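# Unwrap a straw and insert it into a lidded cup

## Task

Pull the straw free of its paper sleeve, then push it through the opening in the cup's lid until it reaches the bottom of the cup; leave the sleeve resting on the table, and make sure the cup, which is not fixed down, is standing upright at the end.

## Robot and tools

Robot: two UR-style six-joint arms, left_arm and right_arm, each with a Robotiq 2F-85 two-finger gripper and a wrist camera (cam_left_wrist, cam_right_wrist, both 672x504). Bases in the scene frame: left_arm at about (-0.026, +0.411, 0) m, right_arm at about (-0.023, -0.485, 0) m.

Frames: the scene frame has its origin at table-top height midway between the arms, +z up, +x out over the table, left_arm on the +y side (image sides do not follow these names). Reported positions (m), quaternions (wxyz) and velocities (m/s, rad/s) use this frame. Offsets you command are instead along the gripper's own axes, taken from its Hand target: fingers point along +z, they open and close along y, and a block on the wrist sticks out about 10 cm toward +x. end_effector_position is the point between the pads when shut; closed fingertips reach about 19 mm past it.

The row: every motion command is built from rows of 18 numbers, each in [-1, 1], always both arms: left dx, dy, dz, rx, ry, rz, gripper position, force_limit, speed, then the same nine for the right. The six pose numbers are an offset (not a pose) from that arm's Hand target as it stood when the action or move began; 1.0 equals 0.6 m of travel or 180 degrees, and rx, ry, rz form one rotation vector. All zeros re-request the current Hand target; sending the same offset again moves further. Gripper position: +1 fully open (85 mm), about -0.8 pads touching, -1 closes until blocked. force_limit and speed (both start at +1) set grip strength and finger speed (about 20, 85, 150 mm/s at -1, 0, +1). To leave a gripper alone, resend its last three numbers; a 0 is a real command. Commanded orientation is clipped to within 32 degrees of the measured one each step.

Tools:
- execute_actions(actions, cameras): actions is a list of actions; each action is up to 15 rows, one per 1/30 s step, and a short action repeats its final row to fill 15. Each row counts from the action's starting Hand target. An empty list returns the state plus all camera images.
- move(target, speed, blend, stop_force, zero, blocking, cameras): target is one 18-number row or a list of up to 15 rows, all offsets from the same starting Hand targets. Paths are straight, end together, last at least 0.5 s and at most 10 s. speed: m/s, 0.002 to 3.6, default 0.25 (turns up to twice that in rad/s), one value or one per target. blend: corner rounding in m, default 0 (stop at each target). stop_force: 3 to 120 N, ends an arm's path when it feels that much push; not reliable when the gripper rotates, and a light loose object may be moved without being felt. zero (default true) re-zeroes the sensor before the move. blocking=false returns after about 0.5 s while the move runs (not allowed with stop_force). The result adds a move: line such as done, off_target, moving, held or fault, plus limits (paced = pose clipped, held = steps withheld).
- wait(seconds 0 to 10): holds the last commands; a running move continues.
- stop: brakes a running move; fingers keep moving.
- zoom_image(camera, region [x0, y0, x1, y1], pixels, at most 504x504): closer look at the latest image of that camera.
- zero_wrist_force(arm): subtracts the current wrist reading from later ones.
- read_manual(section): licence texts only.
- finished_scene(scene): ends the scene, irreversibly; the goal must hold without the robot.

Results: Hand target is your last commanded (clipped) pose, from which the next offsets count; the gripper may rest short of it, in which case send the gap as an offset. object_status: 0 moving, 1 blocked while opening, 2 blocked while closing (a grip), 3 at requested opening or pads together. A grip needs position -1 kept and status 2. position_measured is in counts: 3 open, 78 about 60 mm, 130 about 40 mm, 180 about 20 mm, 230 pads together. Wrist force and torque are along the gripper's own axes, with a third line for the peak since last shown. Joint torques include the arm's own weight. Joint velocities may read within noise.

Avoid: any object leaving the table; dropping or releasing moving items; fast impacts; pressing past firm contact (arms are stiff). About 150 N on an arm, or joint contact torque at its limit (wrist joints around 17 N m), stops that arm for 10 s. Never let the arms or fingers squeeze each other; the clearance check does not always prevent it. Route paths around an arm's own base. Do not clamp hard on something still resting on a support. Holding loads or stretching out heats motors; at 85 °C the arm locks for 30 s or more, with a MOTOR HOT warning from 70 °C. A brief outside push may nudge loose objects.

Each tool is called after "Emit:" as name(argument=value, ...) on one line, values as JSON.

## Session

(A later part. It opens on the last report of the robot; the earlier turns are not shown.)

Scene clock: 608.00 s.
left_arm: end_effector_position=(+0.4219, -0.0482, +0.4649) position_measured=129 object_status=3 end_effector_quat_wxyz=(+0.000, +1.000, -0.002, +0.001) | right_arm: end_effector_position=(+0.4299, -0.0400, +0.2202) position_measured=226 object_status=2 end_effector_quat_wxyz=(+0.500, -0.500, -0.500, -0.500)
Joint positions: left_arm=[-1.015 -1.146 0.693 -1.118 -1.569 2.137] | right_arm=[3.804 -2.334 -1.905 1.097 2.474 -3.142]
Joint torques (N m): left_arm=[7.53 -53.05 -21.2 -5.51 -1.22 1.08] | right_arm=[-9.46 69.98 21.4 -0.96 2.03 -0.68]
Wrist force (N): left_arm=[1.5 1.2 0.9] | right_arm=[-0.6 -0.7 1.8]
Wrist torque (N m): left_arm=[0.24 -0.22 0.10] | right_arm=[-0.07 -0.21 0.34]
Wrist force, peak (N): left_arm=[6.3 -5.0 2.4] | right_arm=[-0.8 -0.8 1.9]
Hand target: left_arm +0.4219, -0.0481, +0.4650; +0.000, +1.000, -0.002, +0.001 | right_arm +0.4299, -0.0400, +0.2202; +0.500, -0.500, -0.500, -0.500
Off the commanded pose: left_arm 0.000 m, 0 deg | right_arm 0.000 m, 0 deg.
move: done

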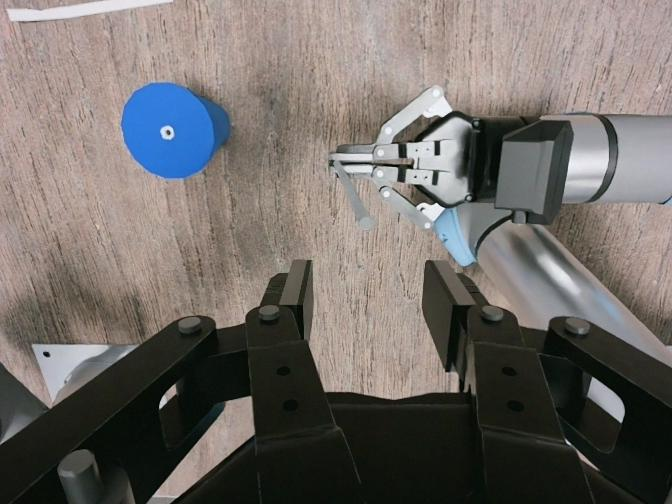

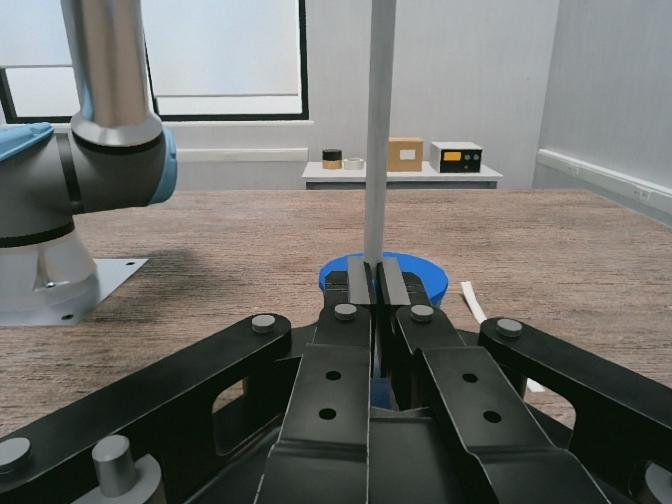

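Emit:
move(target=[0.0308,0.001,0.0283,0,0,0,0,-0.4,0,0,0,0,0,0,0,-1,0.5,-1], speed=0.1, cameras=["cam_left_wrist"])

Scene clock: 615.00 s.
left_arm: end_effector_position=(+0.4406, -0.0489, +0.4477) position_measured=129 object_status=3 end_effector_quat_wxyz=(+0.000, +1.000, -0.002, +0.001) end_effector_velocity=(-0.002, +0.000, +0.000) end_effector_angular_velocity=(+0.005, +0.004, +0.002) | right_arm: end_effector_position=(+0.4299, -0.0400, +0.2202) position_measured=226 object_status=2 end_effector_quat_wxyz=(+0.500, -0.500, -0.500, -0.500)
Joint positions: left_arm=[-0.991 -1.126 0.711 -1.157 -1.569 2.161] | right_arm=[3.804 -2.334 -1.905 1.097 2.474 -3.142]
Joint velocities: left_arm=[-0.002 0 0 0.007 0 -0.004] | right_arm=[within noise]
Joint torques (N m): left_arm=[-6.24 -61.05 -29.3 -0.13 -1 -1.55] | right_arm=[-9.39 70.16 21.5 -0.96 2.05 -2.24]
Wrist force (N): left_arm=[1.8 1.2 1.0] | right_arm=[-0.5 -0.7 1.9]
Wrist torque (N m): left_arm=[0.23 -0.26 0.04] | right_arm=[-0.06 -0.22 0.34]
Wrist force, peak (N): left_arm=[0.1 3.3 2.1] | right_arm=[-0.6 -0.9 1.8]
Hand target: left_arm +0.4404, -0.0488, +0.4481; +0.000, +1.000, -0.002, +0.001 | right_arm +0.4299, -0.0400, +0.2202; +0.500, -0.500, -0.500, -0.500
Off the commanded pose: left_arm 0.000 m, 0 deg | right_arm 0.000 m, 0 deg.
move: done
Images, in order (width x height): cam_left_wrist 672x504.

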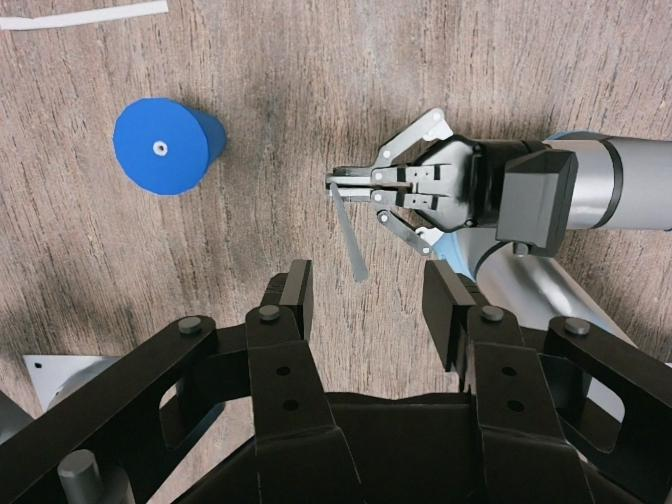

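Emit:
move(target=[-0.0033,-0.0033,0.0445,0,0,0,0,-0.4,0,0,0,0,0,0,0,-1,0.5,-1], speed=0.06)

Emit:
move(target=[0,0,0,0,0,0,-1,-0.4,-1,0,0,0,0,0,0,-1,0.5,-1], cameras=["cam_left_wrist"])

Emit:
wait(seconds=1.5, cameras=["all"])

Scene clock: 622.57 s.
left_arm: end_effector_position=(+0.4385, -0.0468, +0.4215) position_measured=129 object_status=3 end_effector_quat_wxyz=(+0.000, +1.000, -0.002, +0.001) | right_arm: end_effector_position=(+0.4299, -0.0400, +0.2202) position_measured=226 object_status=2 end_effector_quat_wxyz=(+0.500, -0.500, -0.500, -0.500)
Joint positions: left_arm=[-0.992 -1.168 0.845 -1.249 -1.569 2.16] | right_arm=[3.804 -2.334 -1.905 1.097 2.474 -3.142]
Joint torques (N m): left_arm=[-5.97 -26.23 -38.97 -0.26 2.04 -1.47] | right_arm=[-9.33 70.5 21.34 -0.89 2.09 -2.44]
Wrist force (N): left_arm=[1.8 1.1 0.7] | right_arm=[-0.5 -0.8 1.7]
Wrist torque (N m): left_arm=[0.20 -0.25 0.06] | right_arm=[-0.08 -0.23 0.34]
Wrist force, peak (N): left_arm=[2.0 1.2 1.7] | right_arm=[-0.6 -0.9 2.0]
Hand target: left_arm +0.4385, -0.0468, +0.4214; +0.000, +1.000, -0.002, +0.001 | right_arm +0.4299, -0.0400, +0.2202; +0.500, -0.500, -0.500, -0.500
Off the commanded pose: left_arm 0.000 m, 0 deg | right_arm 0.000 m, 0 deg.
move: done

Scene clock: 624.57 s.
left_arm: end_effector_position=(+0.4385, -0.0468, +0.4214) position_measured=218 object_status=0 end_effector_quat_wxyz=(+0.000, +1.000, -0.002, +0.001) | right_arm: end_effector_position=(+0.4299, -0.0400, +0.2202) position_measured=226 object_status=2 end_effector_quat_wxyz=(+0.500, -0.500, -0.500, -0.500)
Joint positions: left_arm=[-0.992 -1.168 0.844 -1.249 -1.569 2.16] | right_arm=[3.804 -2.334 -1.905 1.097 2.474 -3.142]
Joint torques (N m): left_arm=[0.5 -25.67 -40.84 -0.38 1.9 0.28] | right_arm=[-9.52 70.11 21.36 -0.87 1.98 -2.41]
Wrist force (N): left_arm=[1.7 0.0 -0.1] | right_arm=[-1.4 -0.8 0.7]
Wrist torque (N m): left_arm=[0.37 -0.25 0.06] | right_arm=[-0.09 -0.20 0.35]
Wrist force, peak (N): left_arm=[2.0 1.3 0.8] | right_arm=[-0.6 -0.9 1.9]
Hand target: left_arm +0.4385, -0.0468, +0.4214; +0.000, +1.000, -0.002, +0.001 | right_arm +0.4299, -0.0400, +0.2202; +0.500, -0.500, -0.500, -0.500
Off the commanded pose: left_arm 0.000 m, 0 deg | right_arm 0.000 m, 0 deg.
move: done
Images, in order (width x height): cam_left_wrist 672x504.

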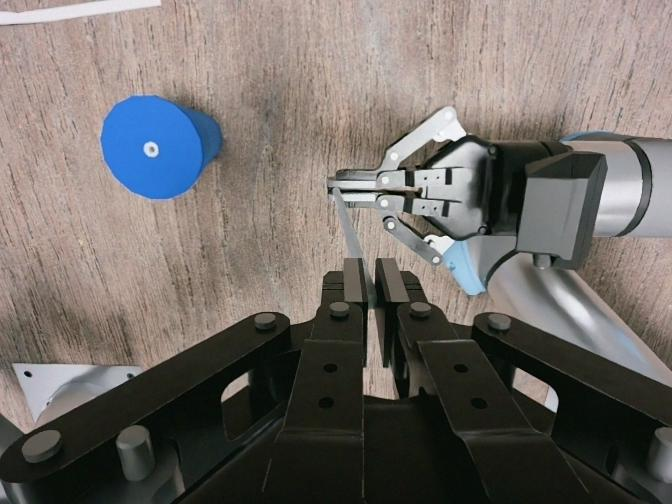

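Scene clock: 626.07 s.
left_arm: end_effector_position=(+0.4385, -0.0468, +0.4214) position_measured=218 object_status=2 end_effector_quat_wxyz=(+0.000, +1.000, -0.002, +0.001) | right_arm: end_effector_position=(+0.4299, -0.0400, +0.2202) position_measured=226 object_status=2 end_effector_quat_wxyz=(+0.500, -0.500, -0.500, -0.500)
Joint positions: left_arm=[-0.992 -1.168 0.844 -1.249 -1.569 2.16] | right_arm=[3.804 -2.334 -1.905 1.097 2.474 -3.142]
Joint torques (N m): left_arm=[4.61 -26.29 -39.76 -1.76 1.29 1.38] | right_arm=[-9.17 70.03 21.41 -0.83 1.92 -2.51]
Wrist force (N): left_arm=[1.8 0.3 -0.2] | right_arm=[-1.2 -0.8 0.8]
Wrist torque (N m): left_arm=[0.41 -0.27 0.06] | right_arm=[-0.08 -0.22 0.35]
Wrist force, peak (N): left_arm=[1.9 0.4 -0.2] | right_arm=[-1.6 -0.8 0.9]
Hand target: left_arm +0.4385, -0.0468, +0.4214; +0.000, +1.000, -0.002, +0.001 | right_arm +0.4299, -0.0400, +0.2202; +0.500, -0.500, -0.500, -0.500
Tool commands: left_gripper/position=-1.0 left_gripper/force_limit=-0.4 left_gripper/speed=-1.0 right_gripper/position=-1.0 right_gripper/force_limit=+0.5 right_gripper/speed=-1.0
Off the commanded pose: left_arm 0.000 m, 0 deg | right_arm 0.000 m, 0 deg.
wait: 1.50 s; at rest by 0.17 s

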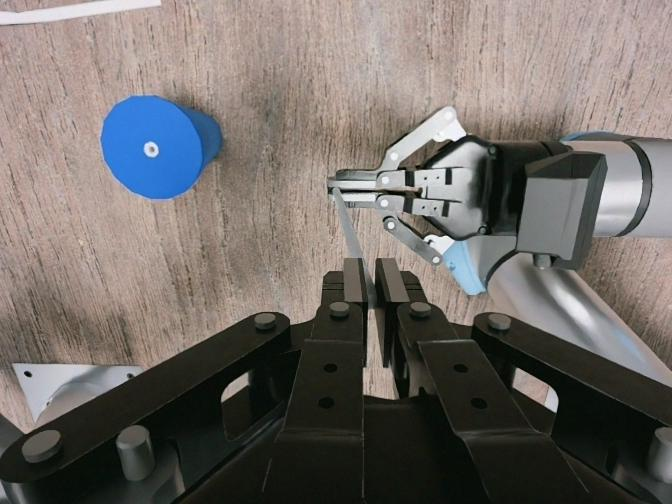

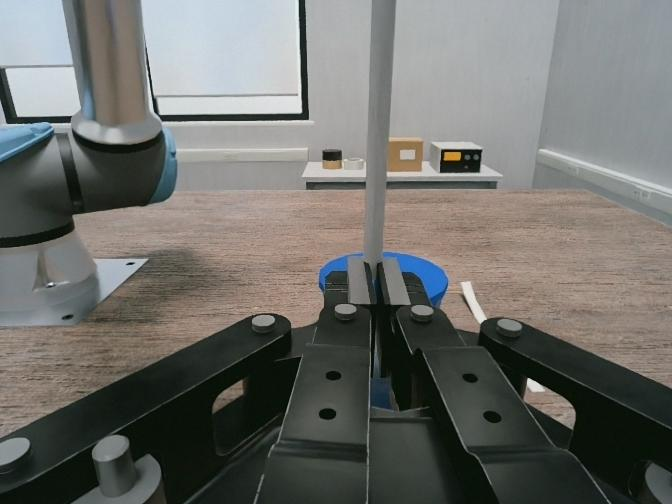

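Emit:
move(target=[[0,0,0,0,0,0,-1,-0.4,-1,0,0,0,0,0,0,-0.4,0.5,-1],[0,0,0,0,0,0,-1,-0.4,-1,0,0,-0.2,0,0,0,-0.4,0.5,-1]], speed=0.12, cameras=["all"])

Scene clock: 631.67 s.
left_arm: end_effector_position=(+0.4385, -0.0468, +0.4214) position_measured=218 object_status=2 end_effector_quat_wxyz=(+0.000, +1.000, -0.002, +0.001) | right_arm: end_effector_position=(+0.4299, -0.1601, +0.2203) position_measured=179 object_status=3 end_effector_quat_wxyz=(+0.500, -0.500, -0.500, -0.500)
Joint positions: left_arm=[-0.992 -1.168 0.844 -1.249 -1.569 2.16] | right_arm=[3.58 -2.297 -2.005 1.16 2.698 -3.142]
Joint torques (N m): left_arm=[9.27 -27.56 -37.92 -5.88 -0.59 1.33] | right_arm=[0.45 43.52 25.7 -1.18 -1.46 -1.6]
Wrist force (N): left_arm=[1.7 1.2 0.8] | right_arm=[-0.4 -0.9 1.6]
Wrist torque (N m): left_arm=[0.22 -0.23 0.06] | right_arm=[-0.09 -0.23 0.33]
Wrist force, peak (N): left_arm=[1.9 1.6 0.7] | right_arm=[-0.3 -2.3 7.7]
Hand target: left_arm +0.4385, -0.0468, +0.4214; +0.000, +1.000, -0.002, +0.001 | right_arm +0.4300, -0.1600, +0.2202; +0.500, -0.500, -0.500, -0.500
Off the commanded pose: left_arm 0.000 m, 0 deg | right_arm 0.000 m, 0 deg.
move: done

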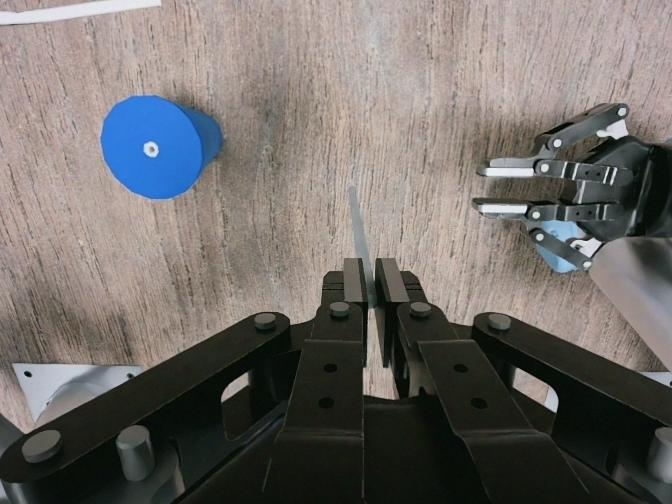

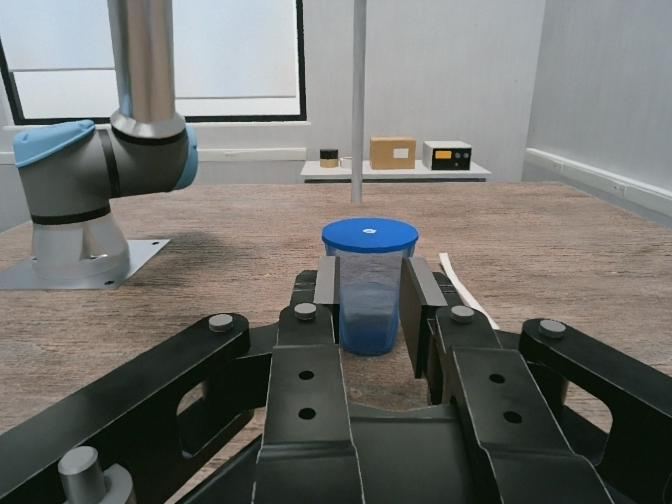

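Emit:
move(target=[0.0367,-0.325,0.05,0,0,0,-1,-0.4,-1,0,0,0,0,0,0,-0.4,0.5,-1], speed=0.2, cameras=["all"])

Scene clock: 639.77 s.
left_arm: end_effector_position=(+0.4612, +0.1481, +0.3914) position_measured=218 object_status=2 end_effector_quat_wxyz=(+0.000, +1.000, -0.002, +0.001) | right_arm: end_effector_position=(+0.4300, -0.1600, +0.2202) position_measured=179 object_status=3 end_effector_quat_wxyz=(+0.500, -0.500, -0.500, -0.500)
Joint positions: left_arm=[-0.746 -1.453 1.29 -1.41 -1.569 2.406] | right_arm=[3.579 -2.297 -2.005 1.16 2.698 -3.142]
Joint torques (N m): left_arm=[4.9 -17.01 -39.49 0.14 0.37 -0.2] | right_arm=[-9.42 22.51 25.24 -1.23 2.05 1.74]
Wrist force (N): left_arm=[1.6 1.6 1.3] | right_arm=[-0.2 -0.9 1.6]
Wrist torque (N m): left_arm=[0.27 -0.24 0.05] | right_arm=[-0.09 -0.25 0.33]
Wrist force, peak (N): left_arm=[8.0 -3.4 0.1] | right_arm=[-0.4 -0.9 1.9]
Hand target: left_arm +0.4612, +0.1481, +0.3914; +0.000, +1.000, -0.002, +0.001 | right_arm +0.4300, -0.1600, +0.2202; +0.500, -0.500, -0.500, -0.500
Off the commanded pose: left_arm 0.000 m, 0 deg | right_arm 0.000 m, 0 deg.
move: done

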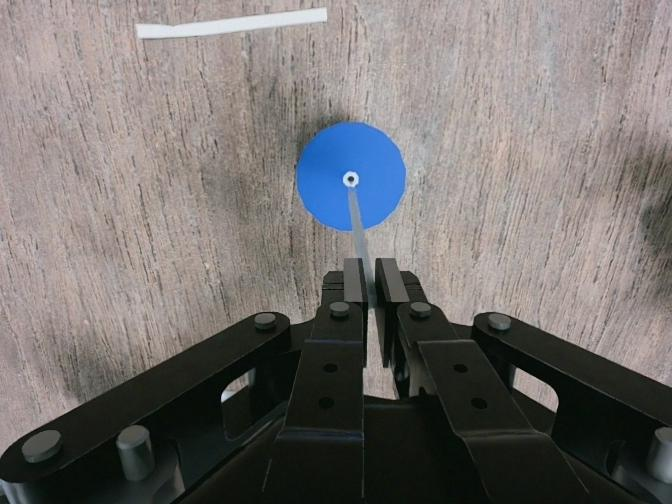

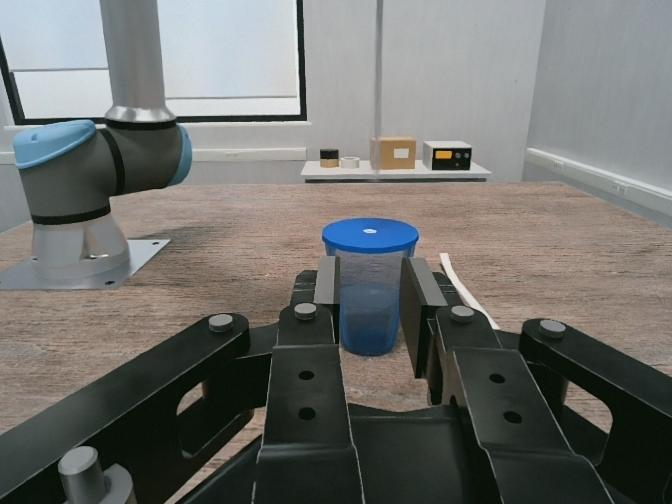

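Emit:
move(target=[0,0,0.0667,0,0,0,-1,-0.4,-1,0,0,0,0,0,0,-0.4,0.5,-1], speed=0.12, cameras=["all"])

Emit:
zoom_image(camera="cam_left_wrist", region=[290, 110, 410, 250])

Emit:
zoom_image(camera="cam_right_wrist", region=[310, 130, 430, 270])

Scene clock: 644.03 s.
left_arm: end_effector_position=(+0.4613, +0.1481, +0.3513) position_measured=218 object_status=2 end_effector_quat_wxyz=(+0.000, +1.000, -0.002, +0.001) | right_arm: end_effector_position=(+0.4300, -0.1600, +0.2202) position_measured=179 object_status=3 end_effector_quat_wxyz=(+0.500, -0.500, -0.500, -0.500)
Joint positions: left_arm=[-0.746 -1.463 1.404 -1.514 -1.569 2.406] | right_arm=[3.579 -2.297 -2.005 1.16 2.698 -3.142]
Joint torques (N m): left_arm=[7.67 -40.29 -40.73 -0.54 0.51 0.91] | right_arm=[-8.81 22.73 26.11 -1.18 2.03 1.51]
Wrist force (N): left_arm=[2.8 1.3 1.4] | right_arm=[-0.4 -0.8 1.8]
Wrist torque (N m): left_arm=[0.24 -0.41 0.05] | right_arm=[-0.08 -0.23 0.33]
Wrist force, peak (N): left_arm=[2.8 1.4 2.6] | right_arm=[-0.4 -0.8 1.9]
Hand target: left_arm +0.4613, +0.1481, +0.3513; +0.000, +1.000, -0.002, +0.001 | right_arm +0.4300, -0.1600, +0.2202; +0.500, -0.500, -0.500, -0.500
Off the commanded pose: left_arm 0.000 m, 0 deg | right_arm 0.000 m, 0 deg.
move: done

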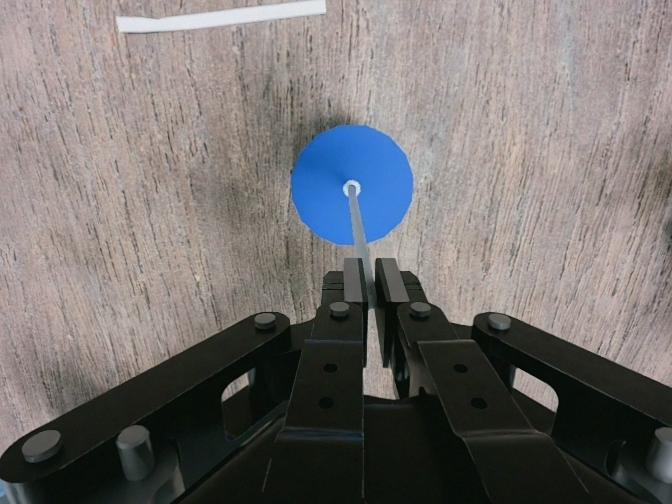

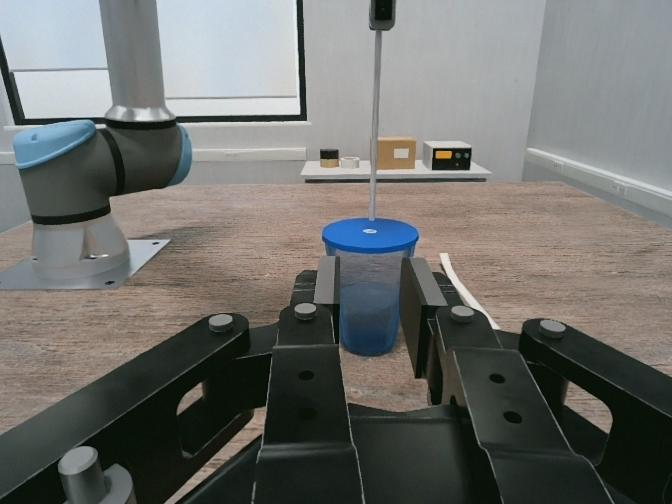

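Scaled by 3.600.

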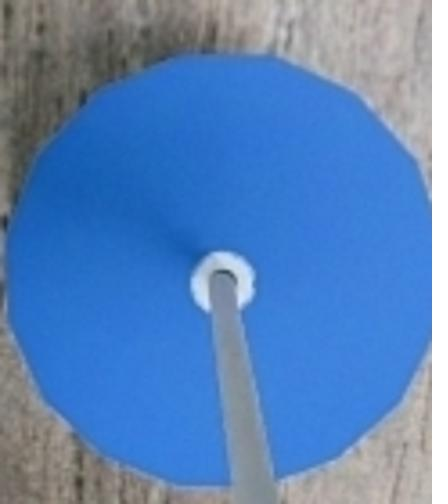

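Scaled by 3.600.

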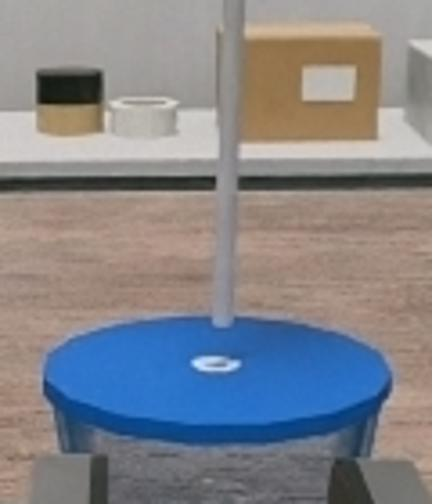

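Emit:
move(target=[-0.003,-0.0005,0.0083,0,0,0,-1,-0.4,-1,0,0,0,0,0,0,-0.4,0.5,-1], speed=0.05, cameras=["all"])

Emit:
zoom_image(camera="cam_left_wrist", region=[320, 160, 390, 220])

Emit:
zoom_image(camera="cam_right_wrist", region=[340, 190, 410, 250])

Scene clock: 652.50 s.
left_arm: end_effector_position=(+0.4595, +0.1484, +0.3463) position_measured=218 object_status=2 end_effector_quat_wxyz=(+0.000, +1.000, -0.002, +0.001) | right_arm: end_effector_position=(+0.4300, -0.1600, +0.2202) position_measured=179 object_status=3 end_effector_quat_wxyz=(+0.500, -0.500, -0.500, -0.500)
Joint positions: left_arm=[-0.748 -1.468 1.422 -1.527 -1.569 2.404] | right_arm=[3.579 -2.297 -2.005 1.16 2.698 -3.142]
Joint torques (N m): left_arm=[-5.96 -41.3 -28.62 -3.35 0.31 -1.27] | right_arm=[-8.76 22.54 25.61 -1.2 1.89 1.28]
Wrist force (N): left_arm=[2.8 1.7 1.5] | right_arm=[-0.5 -1.0 1.8]
Wrist torque (N m): left_arm=[0.30 -0.39 0.06] | right_arm=[-0.10 -0.22 0.33]
Wrist force, peak (N): left_arm=[2.9 1.6 1.7] | right_arm=[-0.5 -0.9 1.9]
Hand target: left_arm +0.4595, +0.1484, +0.3464; +0.000, +1.000, -0.002, +0.001 | right_arm +0.4300, -0.1600, +0.2202; +0.500, -0.500, -0.500, -0.500
Off the commanded pose: left_arm 0.000 m, 0 deg | right_arm 0.000 m, 0 deg.
move: done

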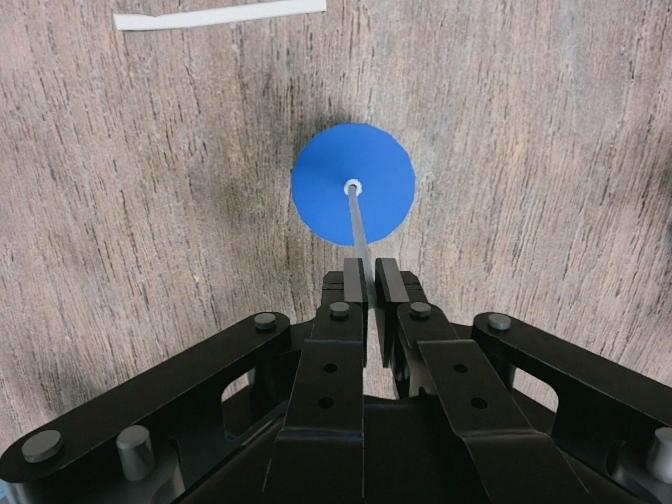

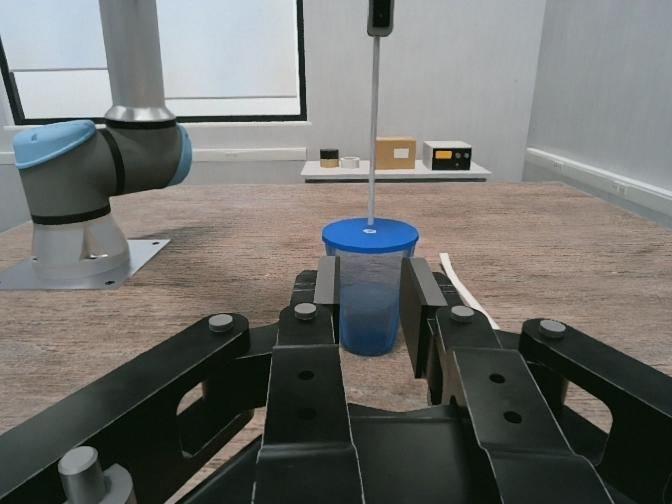

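Scaled by 7.200.

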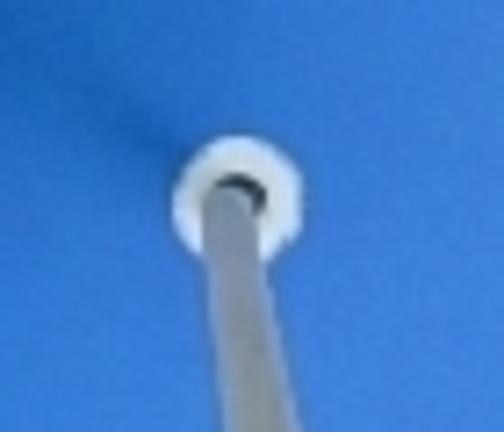

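Scaled by 7.200.

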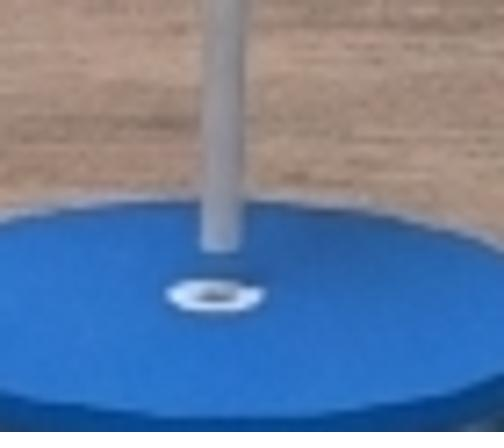

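Emit:
move(target=[-0.0016,0.0018,0.0058,0,0,0,-1,-0.4,-1,0,0,0,0,0,0,-0.4,0.5,-1], speed=0.05, cameras=["all"])

Emit:
zoom_image(camera="cam_left_wrist", region=[320, 160, 390, 220])

Emit:
zoom_image(camera="cam_right_wrist", region=[340, 190, 410, 250])

Scene clock: 656.50 s.
left_arm: end_effector_position=(+0.4586, +0.1473, +0.3428) position_measured=218 object_status=2 end_effector_quat_wxyz=(+0.000, +1.000, -0.002, +0.001) | right_arm: end_effector_position=(+0.4300, -0.1600, +0.2202) position_measured=179 object_status=3 end_effector_quat_wxyz=(+0.500, -0.500, -0.500, -0.500)
Joint positions: left_arm=[-0.75 -1.469 1.432 -1.536 -1.569 2.401] | right_arm=[3.579 -2.297 -2.005 1.16 2.698 -3.142]
Joint torques (N m): left_arm=[-4.7 -46.93 -19.19 -4.03 1.35 -1.07] | right_arm=[-8.74 22.01 25.69 -1.15 1.83 0.92]
Wrist force (N): left_arm=[2.9 1.5 1.2] | right_arm=[-0.4 -0.8 1.9]
Wrist torque (N m): left_arm=[0.28 -0.42 0.05] | right_arm=[-0.07 -0.22 0.33]
Wrist force, peak (N): left_arm=[2.9 1.6 1.5] | right_arm=[-0.4 -0.9 2.0]
Hand target: left_arm +0.4586, +0.1473, +0.3429; +0.000, +1.000, -0.002, +0.001 | right_arm +0.4300, -0.1600, +0.2202; +0.500, -0.500, -0.500, -0.500
Off the commanded pose: left_arm 0.000 m, 0 deg | right_arm 0.000 m, 0 deg.
move: done

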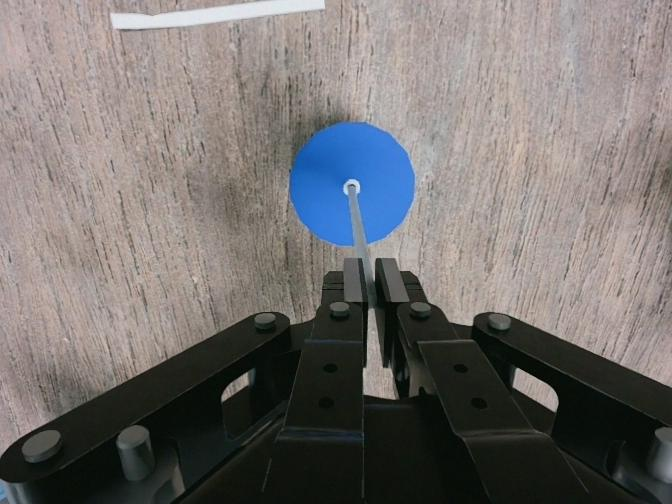

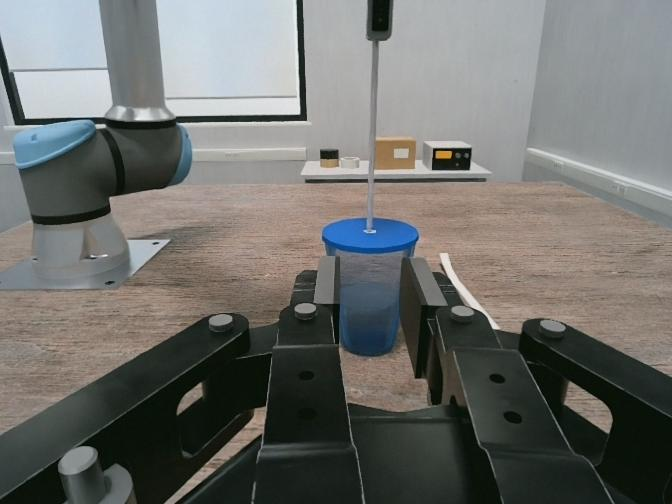

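Scaled by 7.200.

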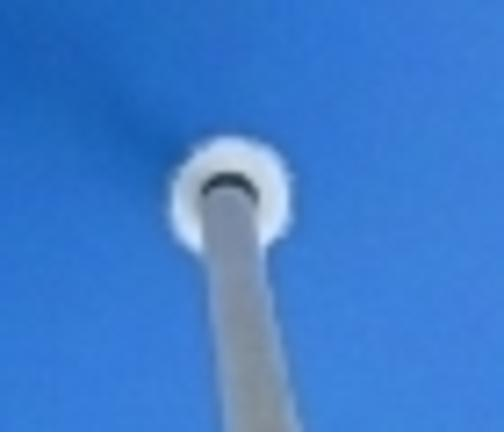

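Scaled by 7.200.

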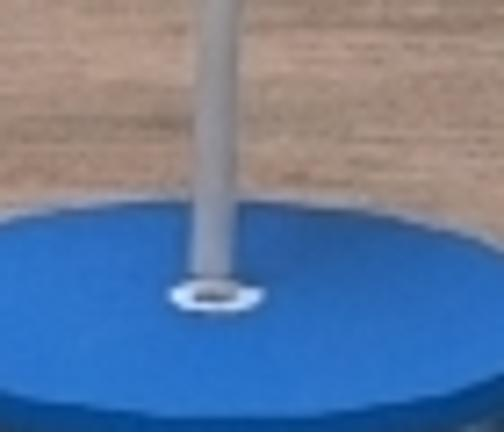

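Emit:
move(target=[0.0003,0,0.04,0,0,0,-1,-0.4,-1,0,0,0,0,0,0,-0.4,0.5,-1], speed=0.02, stop_force=7, cameras=["all"])

Emit:
zoom_image(camera="cam_right_wrist", region=[310, 190, 430, 370])

Scene clock: 661.27 s.
left_arm: end_effector_position=(+0.4588, +0.1473, +0.3189) position_measured=218 object_status=2 end_effector_quat_wxyz=(+0.000, +1.000, -0.002, +0.001) | right_arm: end_effector_position=(+0.4300, -0.1600, +0.2202) position_measured=179 object_status=3 end_effector_quat_wxyz=(+0.500, -0.500, -0.500, -0.500)
Joint positions: left_arm=[-0.75 -1.469 1.493 -1.597 -1.569 2.402] | right_arm=[3.579 -2.297 -2.005 1.16 2.698 -3.142]
Joint torques (N m): left_arm=[7.83 -14.83 -42.2 0.08 1.81 1.18] | right_arm=[-8.23 23.08 25.2 -1.21 1.84 0.58]
Wrist force (N): left_arm=[2.9 1.2 1.5] | right_arm=[-0.4 -0.8 1.8]
Wrist torque (N m): left_arm=[0.26 -0.43 0.07] | right_arm=[-0.06 -0.23 0.33]
Wrist force, peak (N): left_arm=[3.1 1.5 1.4] | right_arm=[-0.4 -1.1 1.9]
Hand target: left_arm +0.4588, +0.1473, +0.3189; +0.000, +1.000, -0.002, +0.001 | right_arm +0.4300, -0.1600, +0.2202; +0.500, -0.500, -0.500, -0.500
Off the commanded pose: left_arm 0.000 m, 0 deg | right_arm 0.000 m, 0 deg.
move: done

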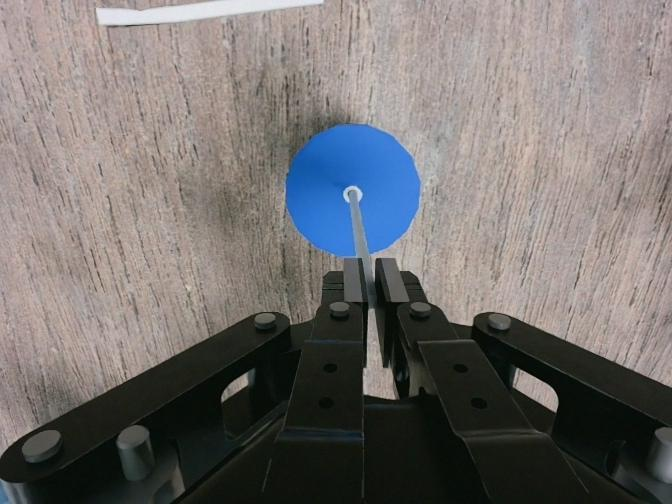

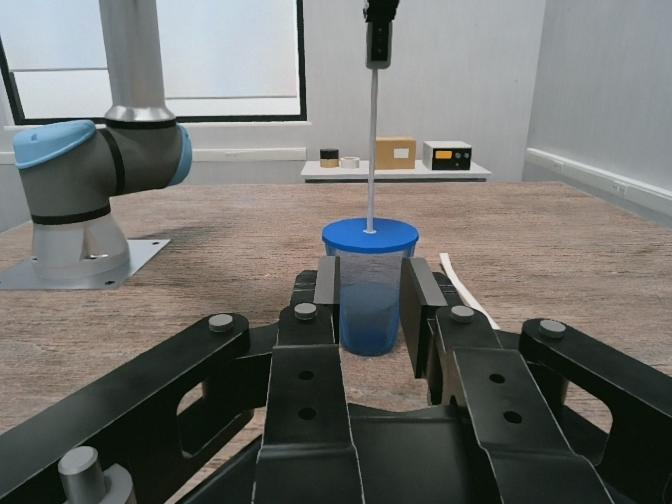

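Scaled by 2.800.

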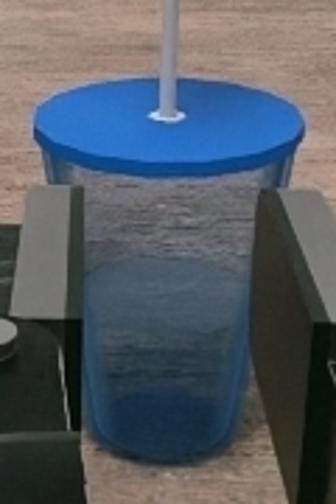

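Emit:
move(target=[0,0,0.2,0,0,0,-1,-0.4,-1,0,0,0,0,0,0,-0.4,0.5,-1], speed=0.05, stop_force=12, cameras=["all"])

Emit:
zoom_image(camera="cam_right_wrist", region=[310, 190, 430, 370])

Scene clock: 668.40 s.
left_arm: end_effector_position=(+0.4591, +0.1473, +0.2070) position_measured=218 object_status=2 end_effector_quat_wxyz=(+0.000, +1.000, -0.002, +0.001) | right_arm: end_effector_position=(+0.4300, -0.1600, +0.2202) position_measured=179 object_status=3 end_effector_quat_wxyz=(+0.500, -0.500, -0.500, -0.500)
Joint positions: left_arm=[-0.75 -1.424 1.733 -1.881 -1.569 2.402] | right_arm=[3.579 -2.297 -2.005 1.16 2.698 -3.142]
Joint torques (N m): left_arm=[7.06 -48.36 -39.26 -6.15 -0.2 0.95] | right_arm=[-8.39 23.53 24.96 -1.18 1.75 0.14]
Wrist force (N): left_arm=[3.0 0.8 2.0] | right_arm=[-0.5 -1.0 1.8]
Wrist torque (N m): left_arm=[0.33 -0.43 0.08] | right_arm=[-0.11 -0.20 0.33]
Wrist force, peak (N): left_arm=[1.0 -1.1 -27.9] | right_arm=[-0.4 -0.9 2.0]
Hand target: left_arm +0.4591, +0.1473, +0.2070; +0.000, +1.000, -0.002, +0.001 (not the last commanded pose) | right_arm +0.4300, -0.1600, +0.2202; +0.500, -0.500, -0.500, -0.500
Off the commanded pose: left_arm 0.008 m, 0 deg | right_arm 0.000 m, 0 deg.
move: contact (left_arm)

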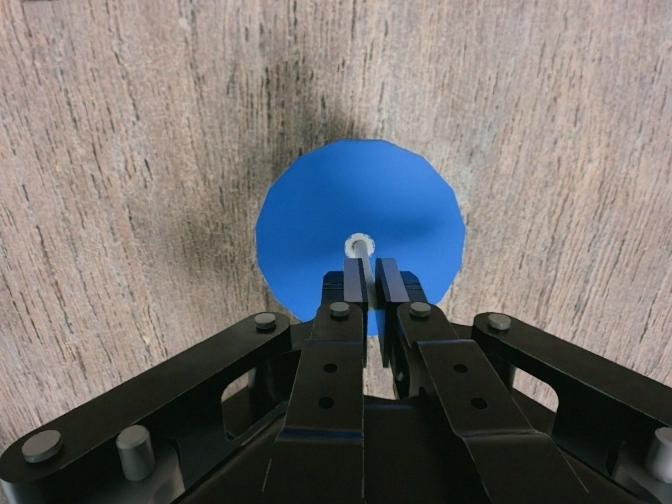

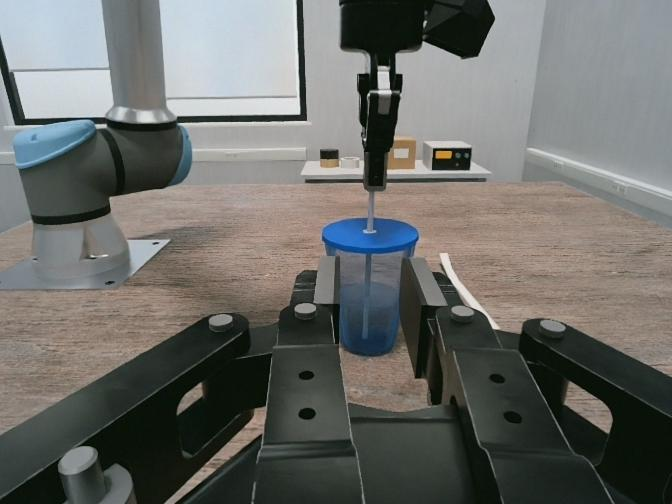

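Scaled by 2.800.

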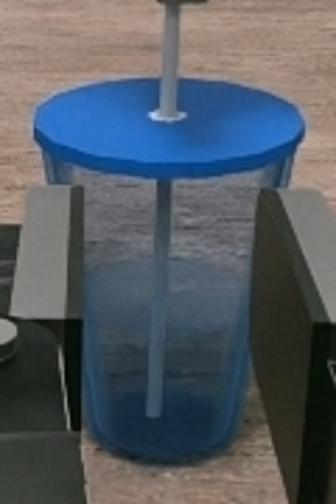

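Emit:
move(target=[0,0,0.008,0,0,0,-1,-0.4,-1,0,0,0,0,0,0,-0.4,0.5,-1], speed=0.01, stop_force=10)

Emit:
move(target=[0,0,0,0,0,0,-0.45,-0.4,-1,0,0,0,0,0,0,-0.4,0.5,-1])

Emit:
move(target=[0,0,-0.1,0,0,0,-0.45,-0.4,-1,0,0,0,0,0,0,-0.4,0.5,-1], speed=0.08, cameras=["all"])

Emit:
zoom_image(camera="cam_right_wrist", region=[310, 190, 430, 370])

Scene clock: 672.43 s.
left_arm: end_effector_position=(+0.4592, +0.1472, +0.2057) position_measured=218 object_status=2 end_effector_quat_wxyz=(+0.000, +1.000, -0.002, +0.002) | right_arm: end_effector_position=(+0.4300, -0.1600, +0.2202) position_measured=179 object_status=3 end_effector_quat_wxyz=(+0.500, -0.500, -0.500, -0.500)
Joint positions: left_arm=[-0.75 -1.423 1.736 -1.886 -1.569 2.402] | right_arm=[3.579 -2.297 -2.005 1.16 2.698 -3.142]
Joint torques (N m): left_arm=[2.52 -37.21 -35.29 0.2 -0.11 -0.45] | right_arm=[-8.35 22.99 25 -1.17 1.68 -0.16]
Wrist force (N): left_arm=[1.4 -1.0 -10.9] | right_arm=[-0.4 -0.8 1.8]
Wrist torque (N m): left_arm=[0.30 -0.44 0.08] | right_arm=[-0.07 -0.23 0.33]
Wrist force, peak (N): left_arm=[1.0 -1.3 -16.7] | right_arm=[-0.4 -0.9 2.0]
Hand target: left_arm +0.4592, +0.1472, +0.2058; +0.000, +1.000, -0.002, +0.002 (not the last commanded pose) | right_arm +0.4300, -0.1600, +0.2202; +0.500, -0.500, -0.500, -0.500
Off the commanded pose: left_arm 0.004 m, 0 deg | right_arm 0.000 m, 0 deg.
move: contact (left_arm)

Scene clock: 673.30 s.
left_arm: end_effector_position=(+0.4592, +0.1472, +0.2057) position_measured=186 object_status=0 end_effector_quat_wxyz=(+0.000, +1.000, -0.002, +0.002) | right_arm: end_effector_position=(+0.4300, -0.1600, +0.2202) position_measured=179 object_status=3 end_effector_quat_wxyz=(+0.500, -0.500, -0.500, -0.500)
Joint positions: left_arm=[-0.75 -1.423 1.736 -1.886 -1.569 2.402] | right_arm=[3.579 -2.297 -2.005 1.16 2.698 -3.142]
Joint torques (N m): left_arm=[2 -37.29 -35.19 -2.52 -0.05 -0.57] | right_arm=[-8.01 22.9 24.98 -1.15 1.71 -0.3]
Wrist force (N): left_arm=[3.0 1.3 1.4] | right_arm=[-0.3 -0.8 1.8]
Wrist torque (N m): left_arm=[0.26 -0.45 0.08] | right_arm=[-0.07 -0.25 0.33]
Wrist force, peak (N): left_arm=[1.6 -0.7 -11.3] | right_arm=[-0.4 -0.9 1.9]
Hand target: left_arm +0.4592, +0.1472, +0.2058; +0.000, +1.000, -0.002, +0.002 | right_arm +0.4300, -0.1600, +0.2202; +0.500, -0.500, -0.500, -0.500
Off the commanded pose: left_arm 0.000 m, 0 deg | right_arm 0.000 m, 0 deg.
move: done

Scene clock: 674.40 s.
left_arm: end_effector_position=(+0.4590, +0.1472, +0.2660) position_measured=186 object_status=3 end_effector_quat_wxyz=(+0.001, +1.000, -0.002, +0.002) | right_arm: end_effector_position=(+0.4300, -0.1600, +0.2202) position_measured=179 object_status=3 end_effector_quat_wxyz=(+0.500, -0.500, -0.500, -0.500)
Joint positions: left_arm=[-0.75 -1.457 1.616 -1.733 -1.569 2.402] | right_arm=[3.579 -2.297 -2.005 1.16 2.698 -3.142]
Joint torques (N m): left_arm=[-7.28 -15.93 -8.5 -6.06 0.84 -1.6] | right_arm=[-7.96 23.71 24.36 -1.15 1.72 -0.42]
Wrist force (N): left_arm=[2.8 1.3 1.3] | right_arm=[-0.5 -1.0 1.7]
Wrist torque (N m): left_arm=[0.24 -0.40 0.07] | right_arm=[-0.11 -0.22 0.33]
Wrist force, peak (N): left_arm=[3.3 1.6 3.0] | right_arm=[-0.5 -0.8 2.0]
Hand target: left_arm +0.4590, +0.1473, +0.2658; +0.000, +1.000, -0.002, +0.002 | right_arm +0.4300, -0.1600, +0.2202; +0.500, -0.500, -0.500, -0.500
Off the commanded pose: left_arm 0.000 m, 0 deg | right_arm 0.000 m, 0 deg.
move: done

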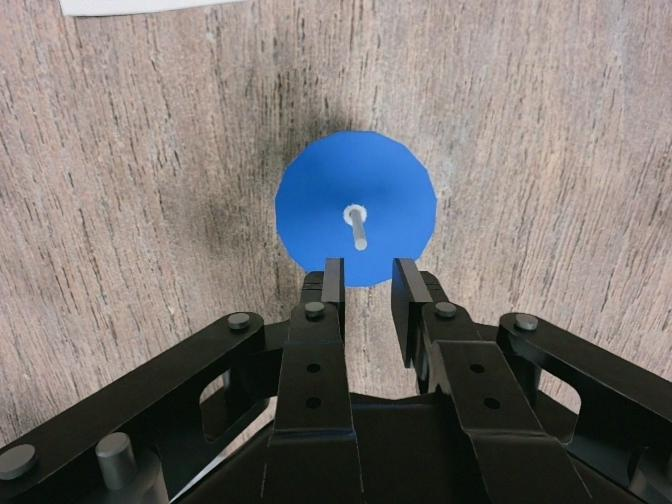

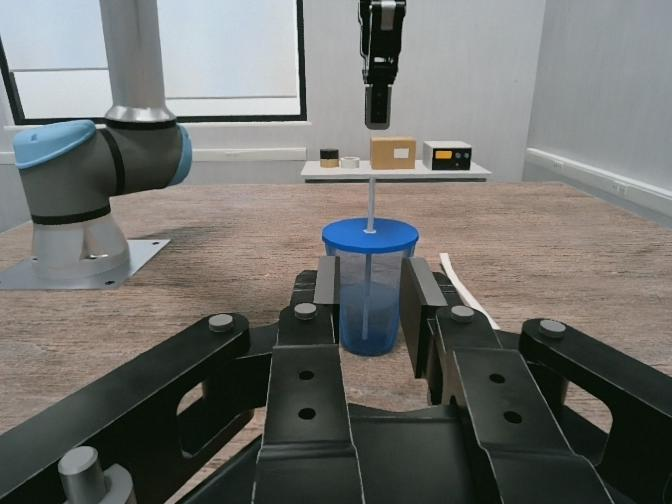

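Scaled by 2.800.

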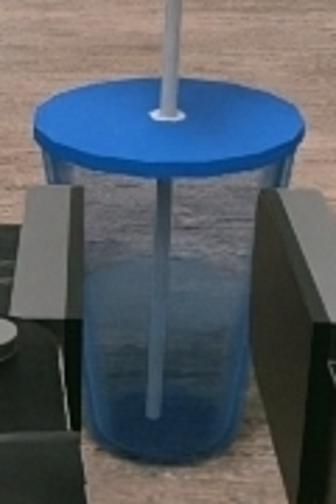

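Emit:
finished_scene(scene=2)

The scene is finished: the task was done.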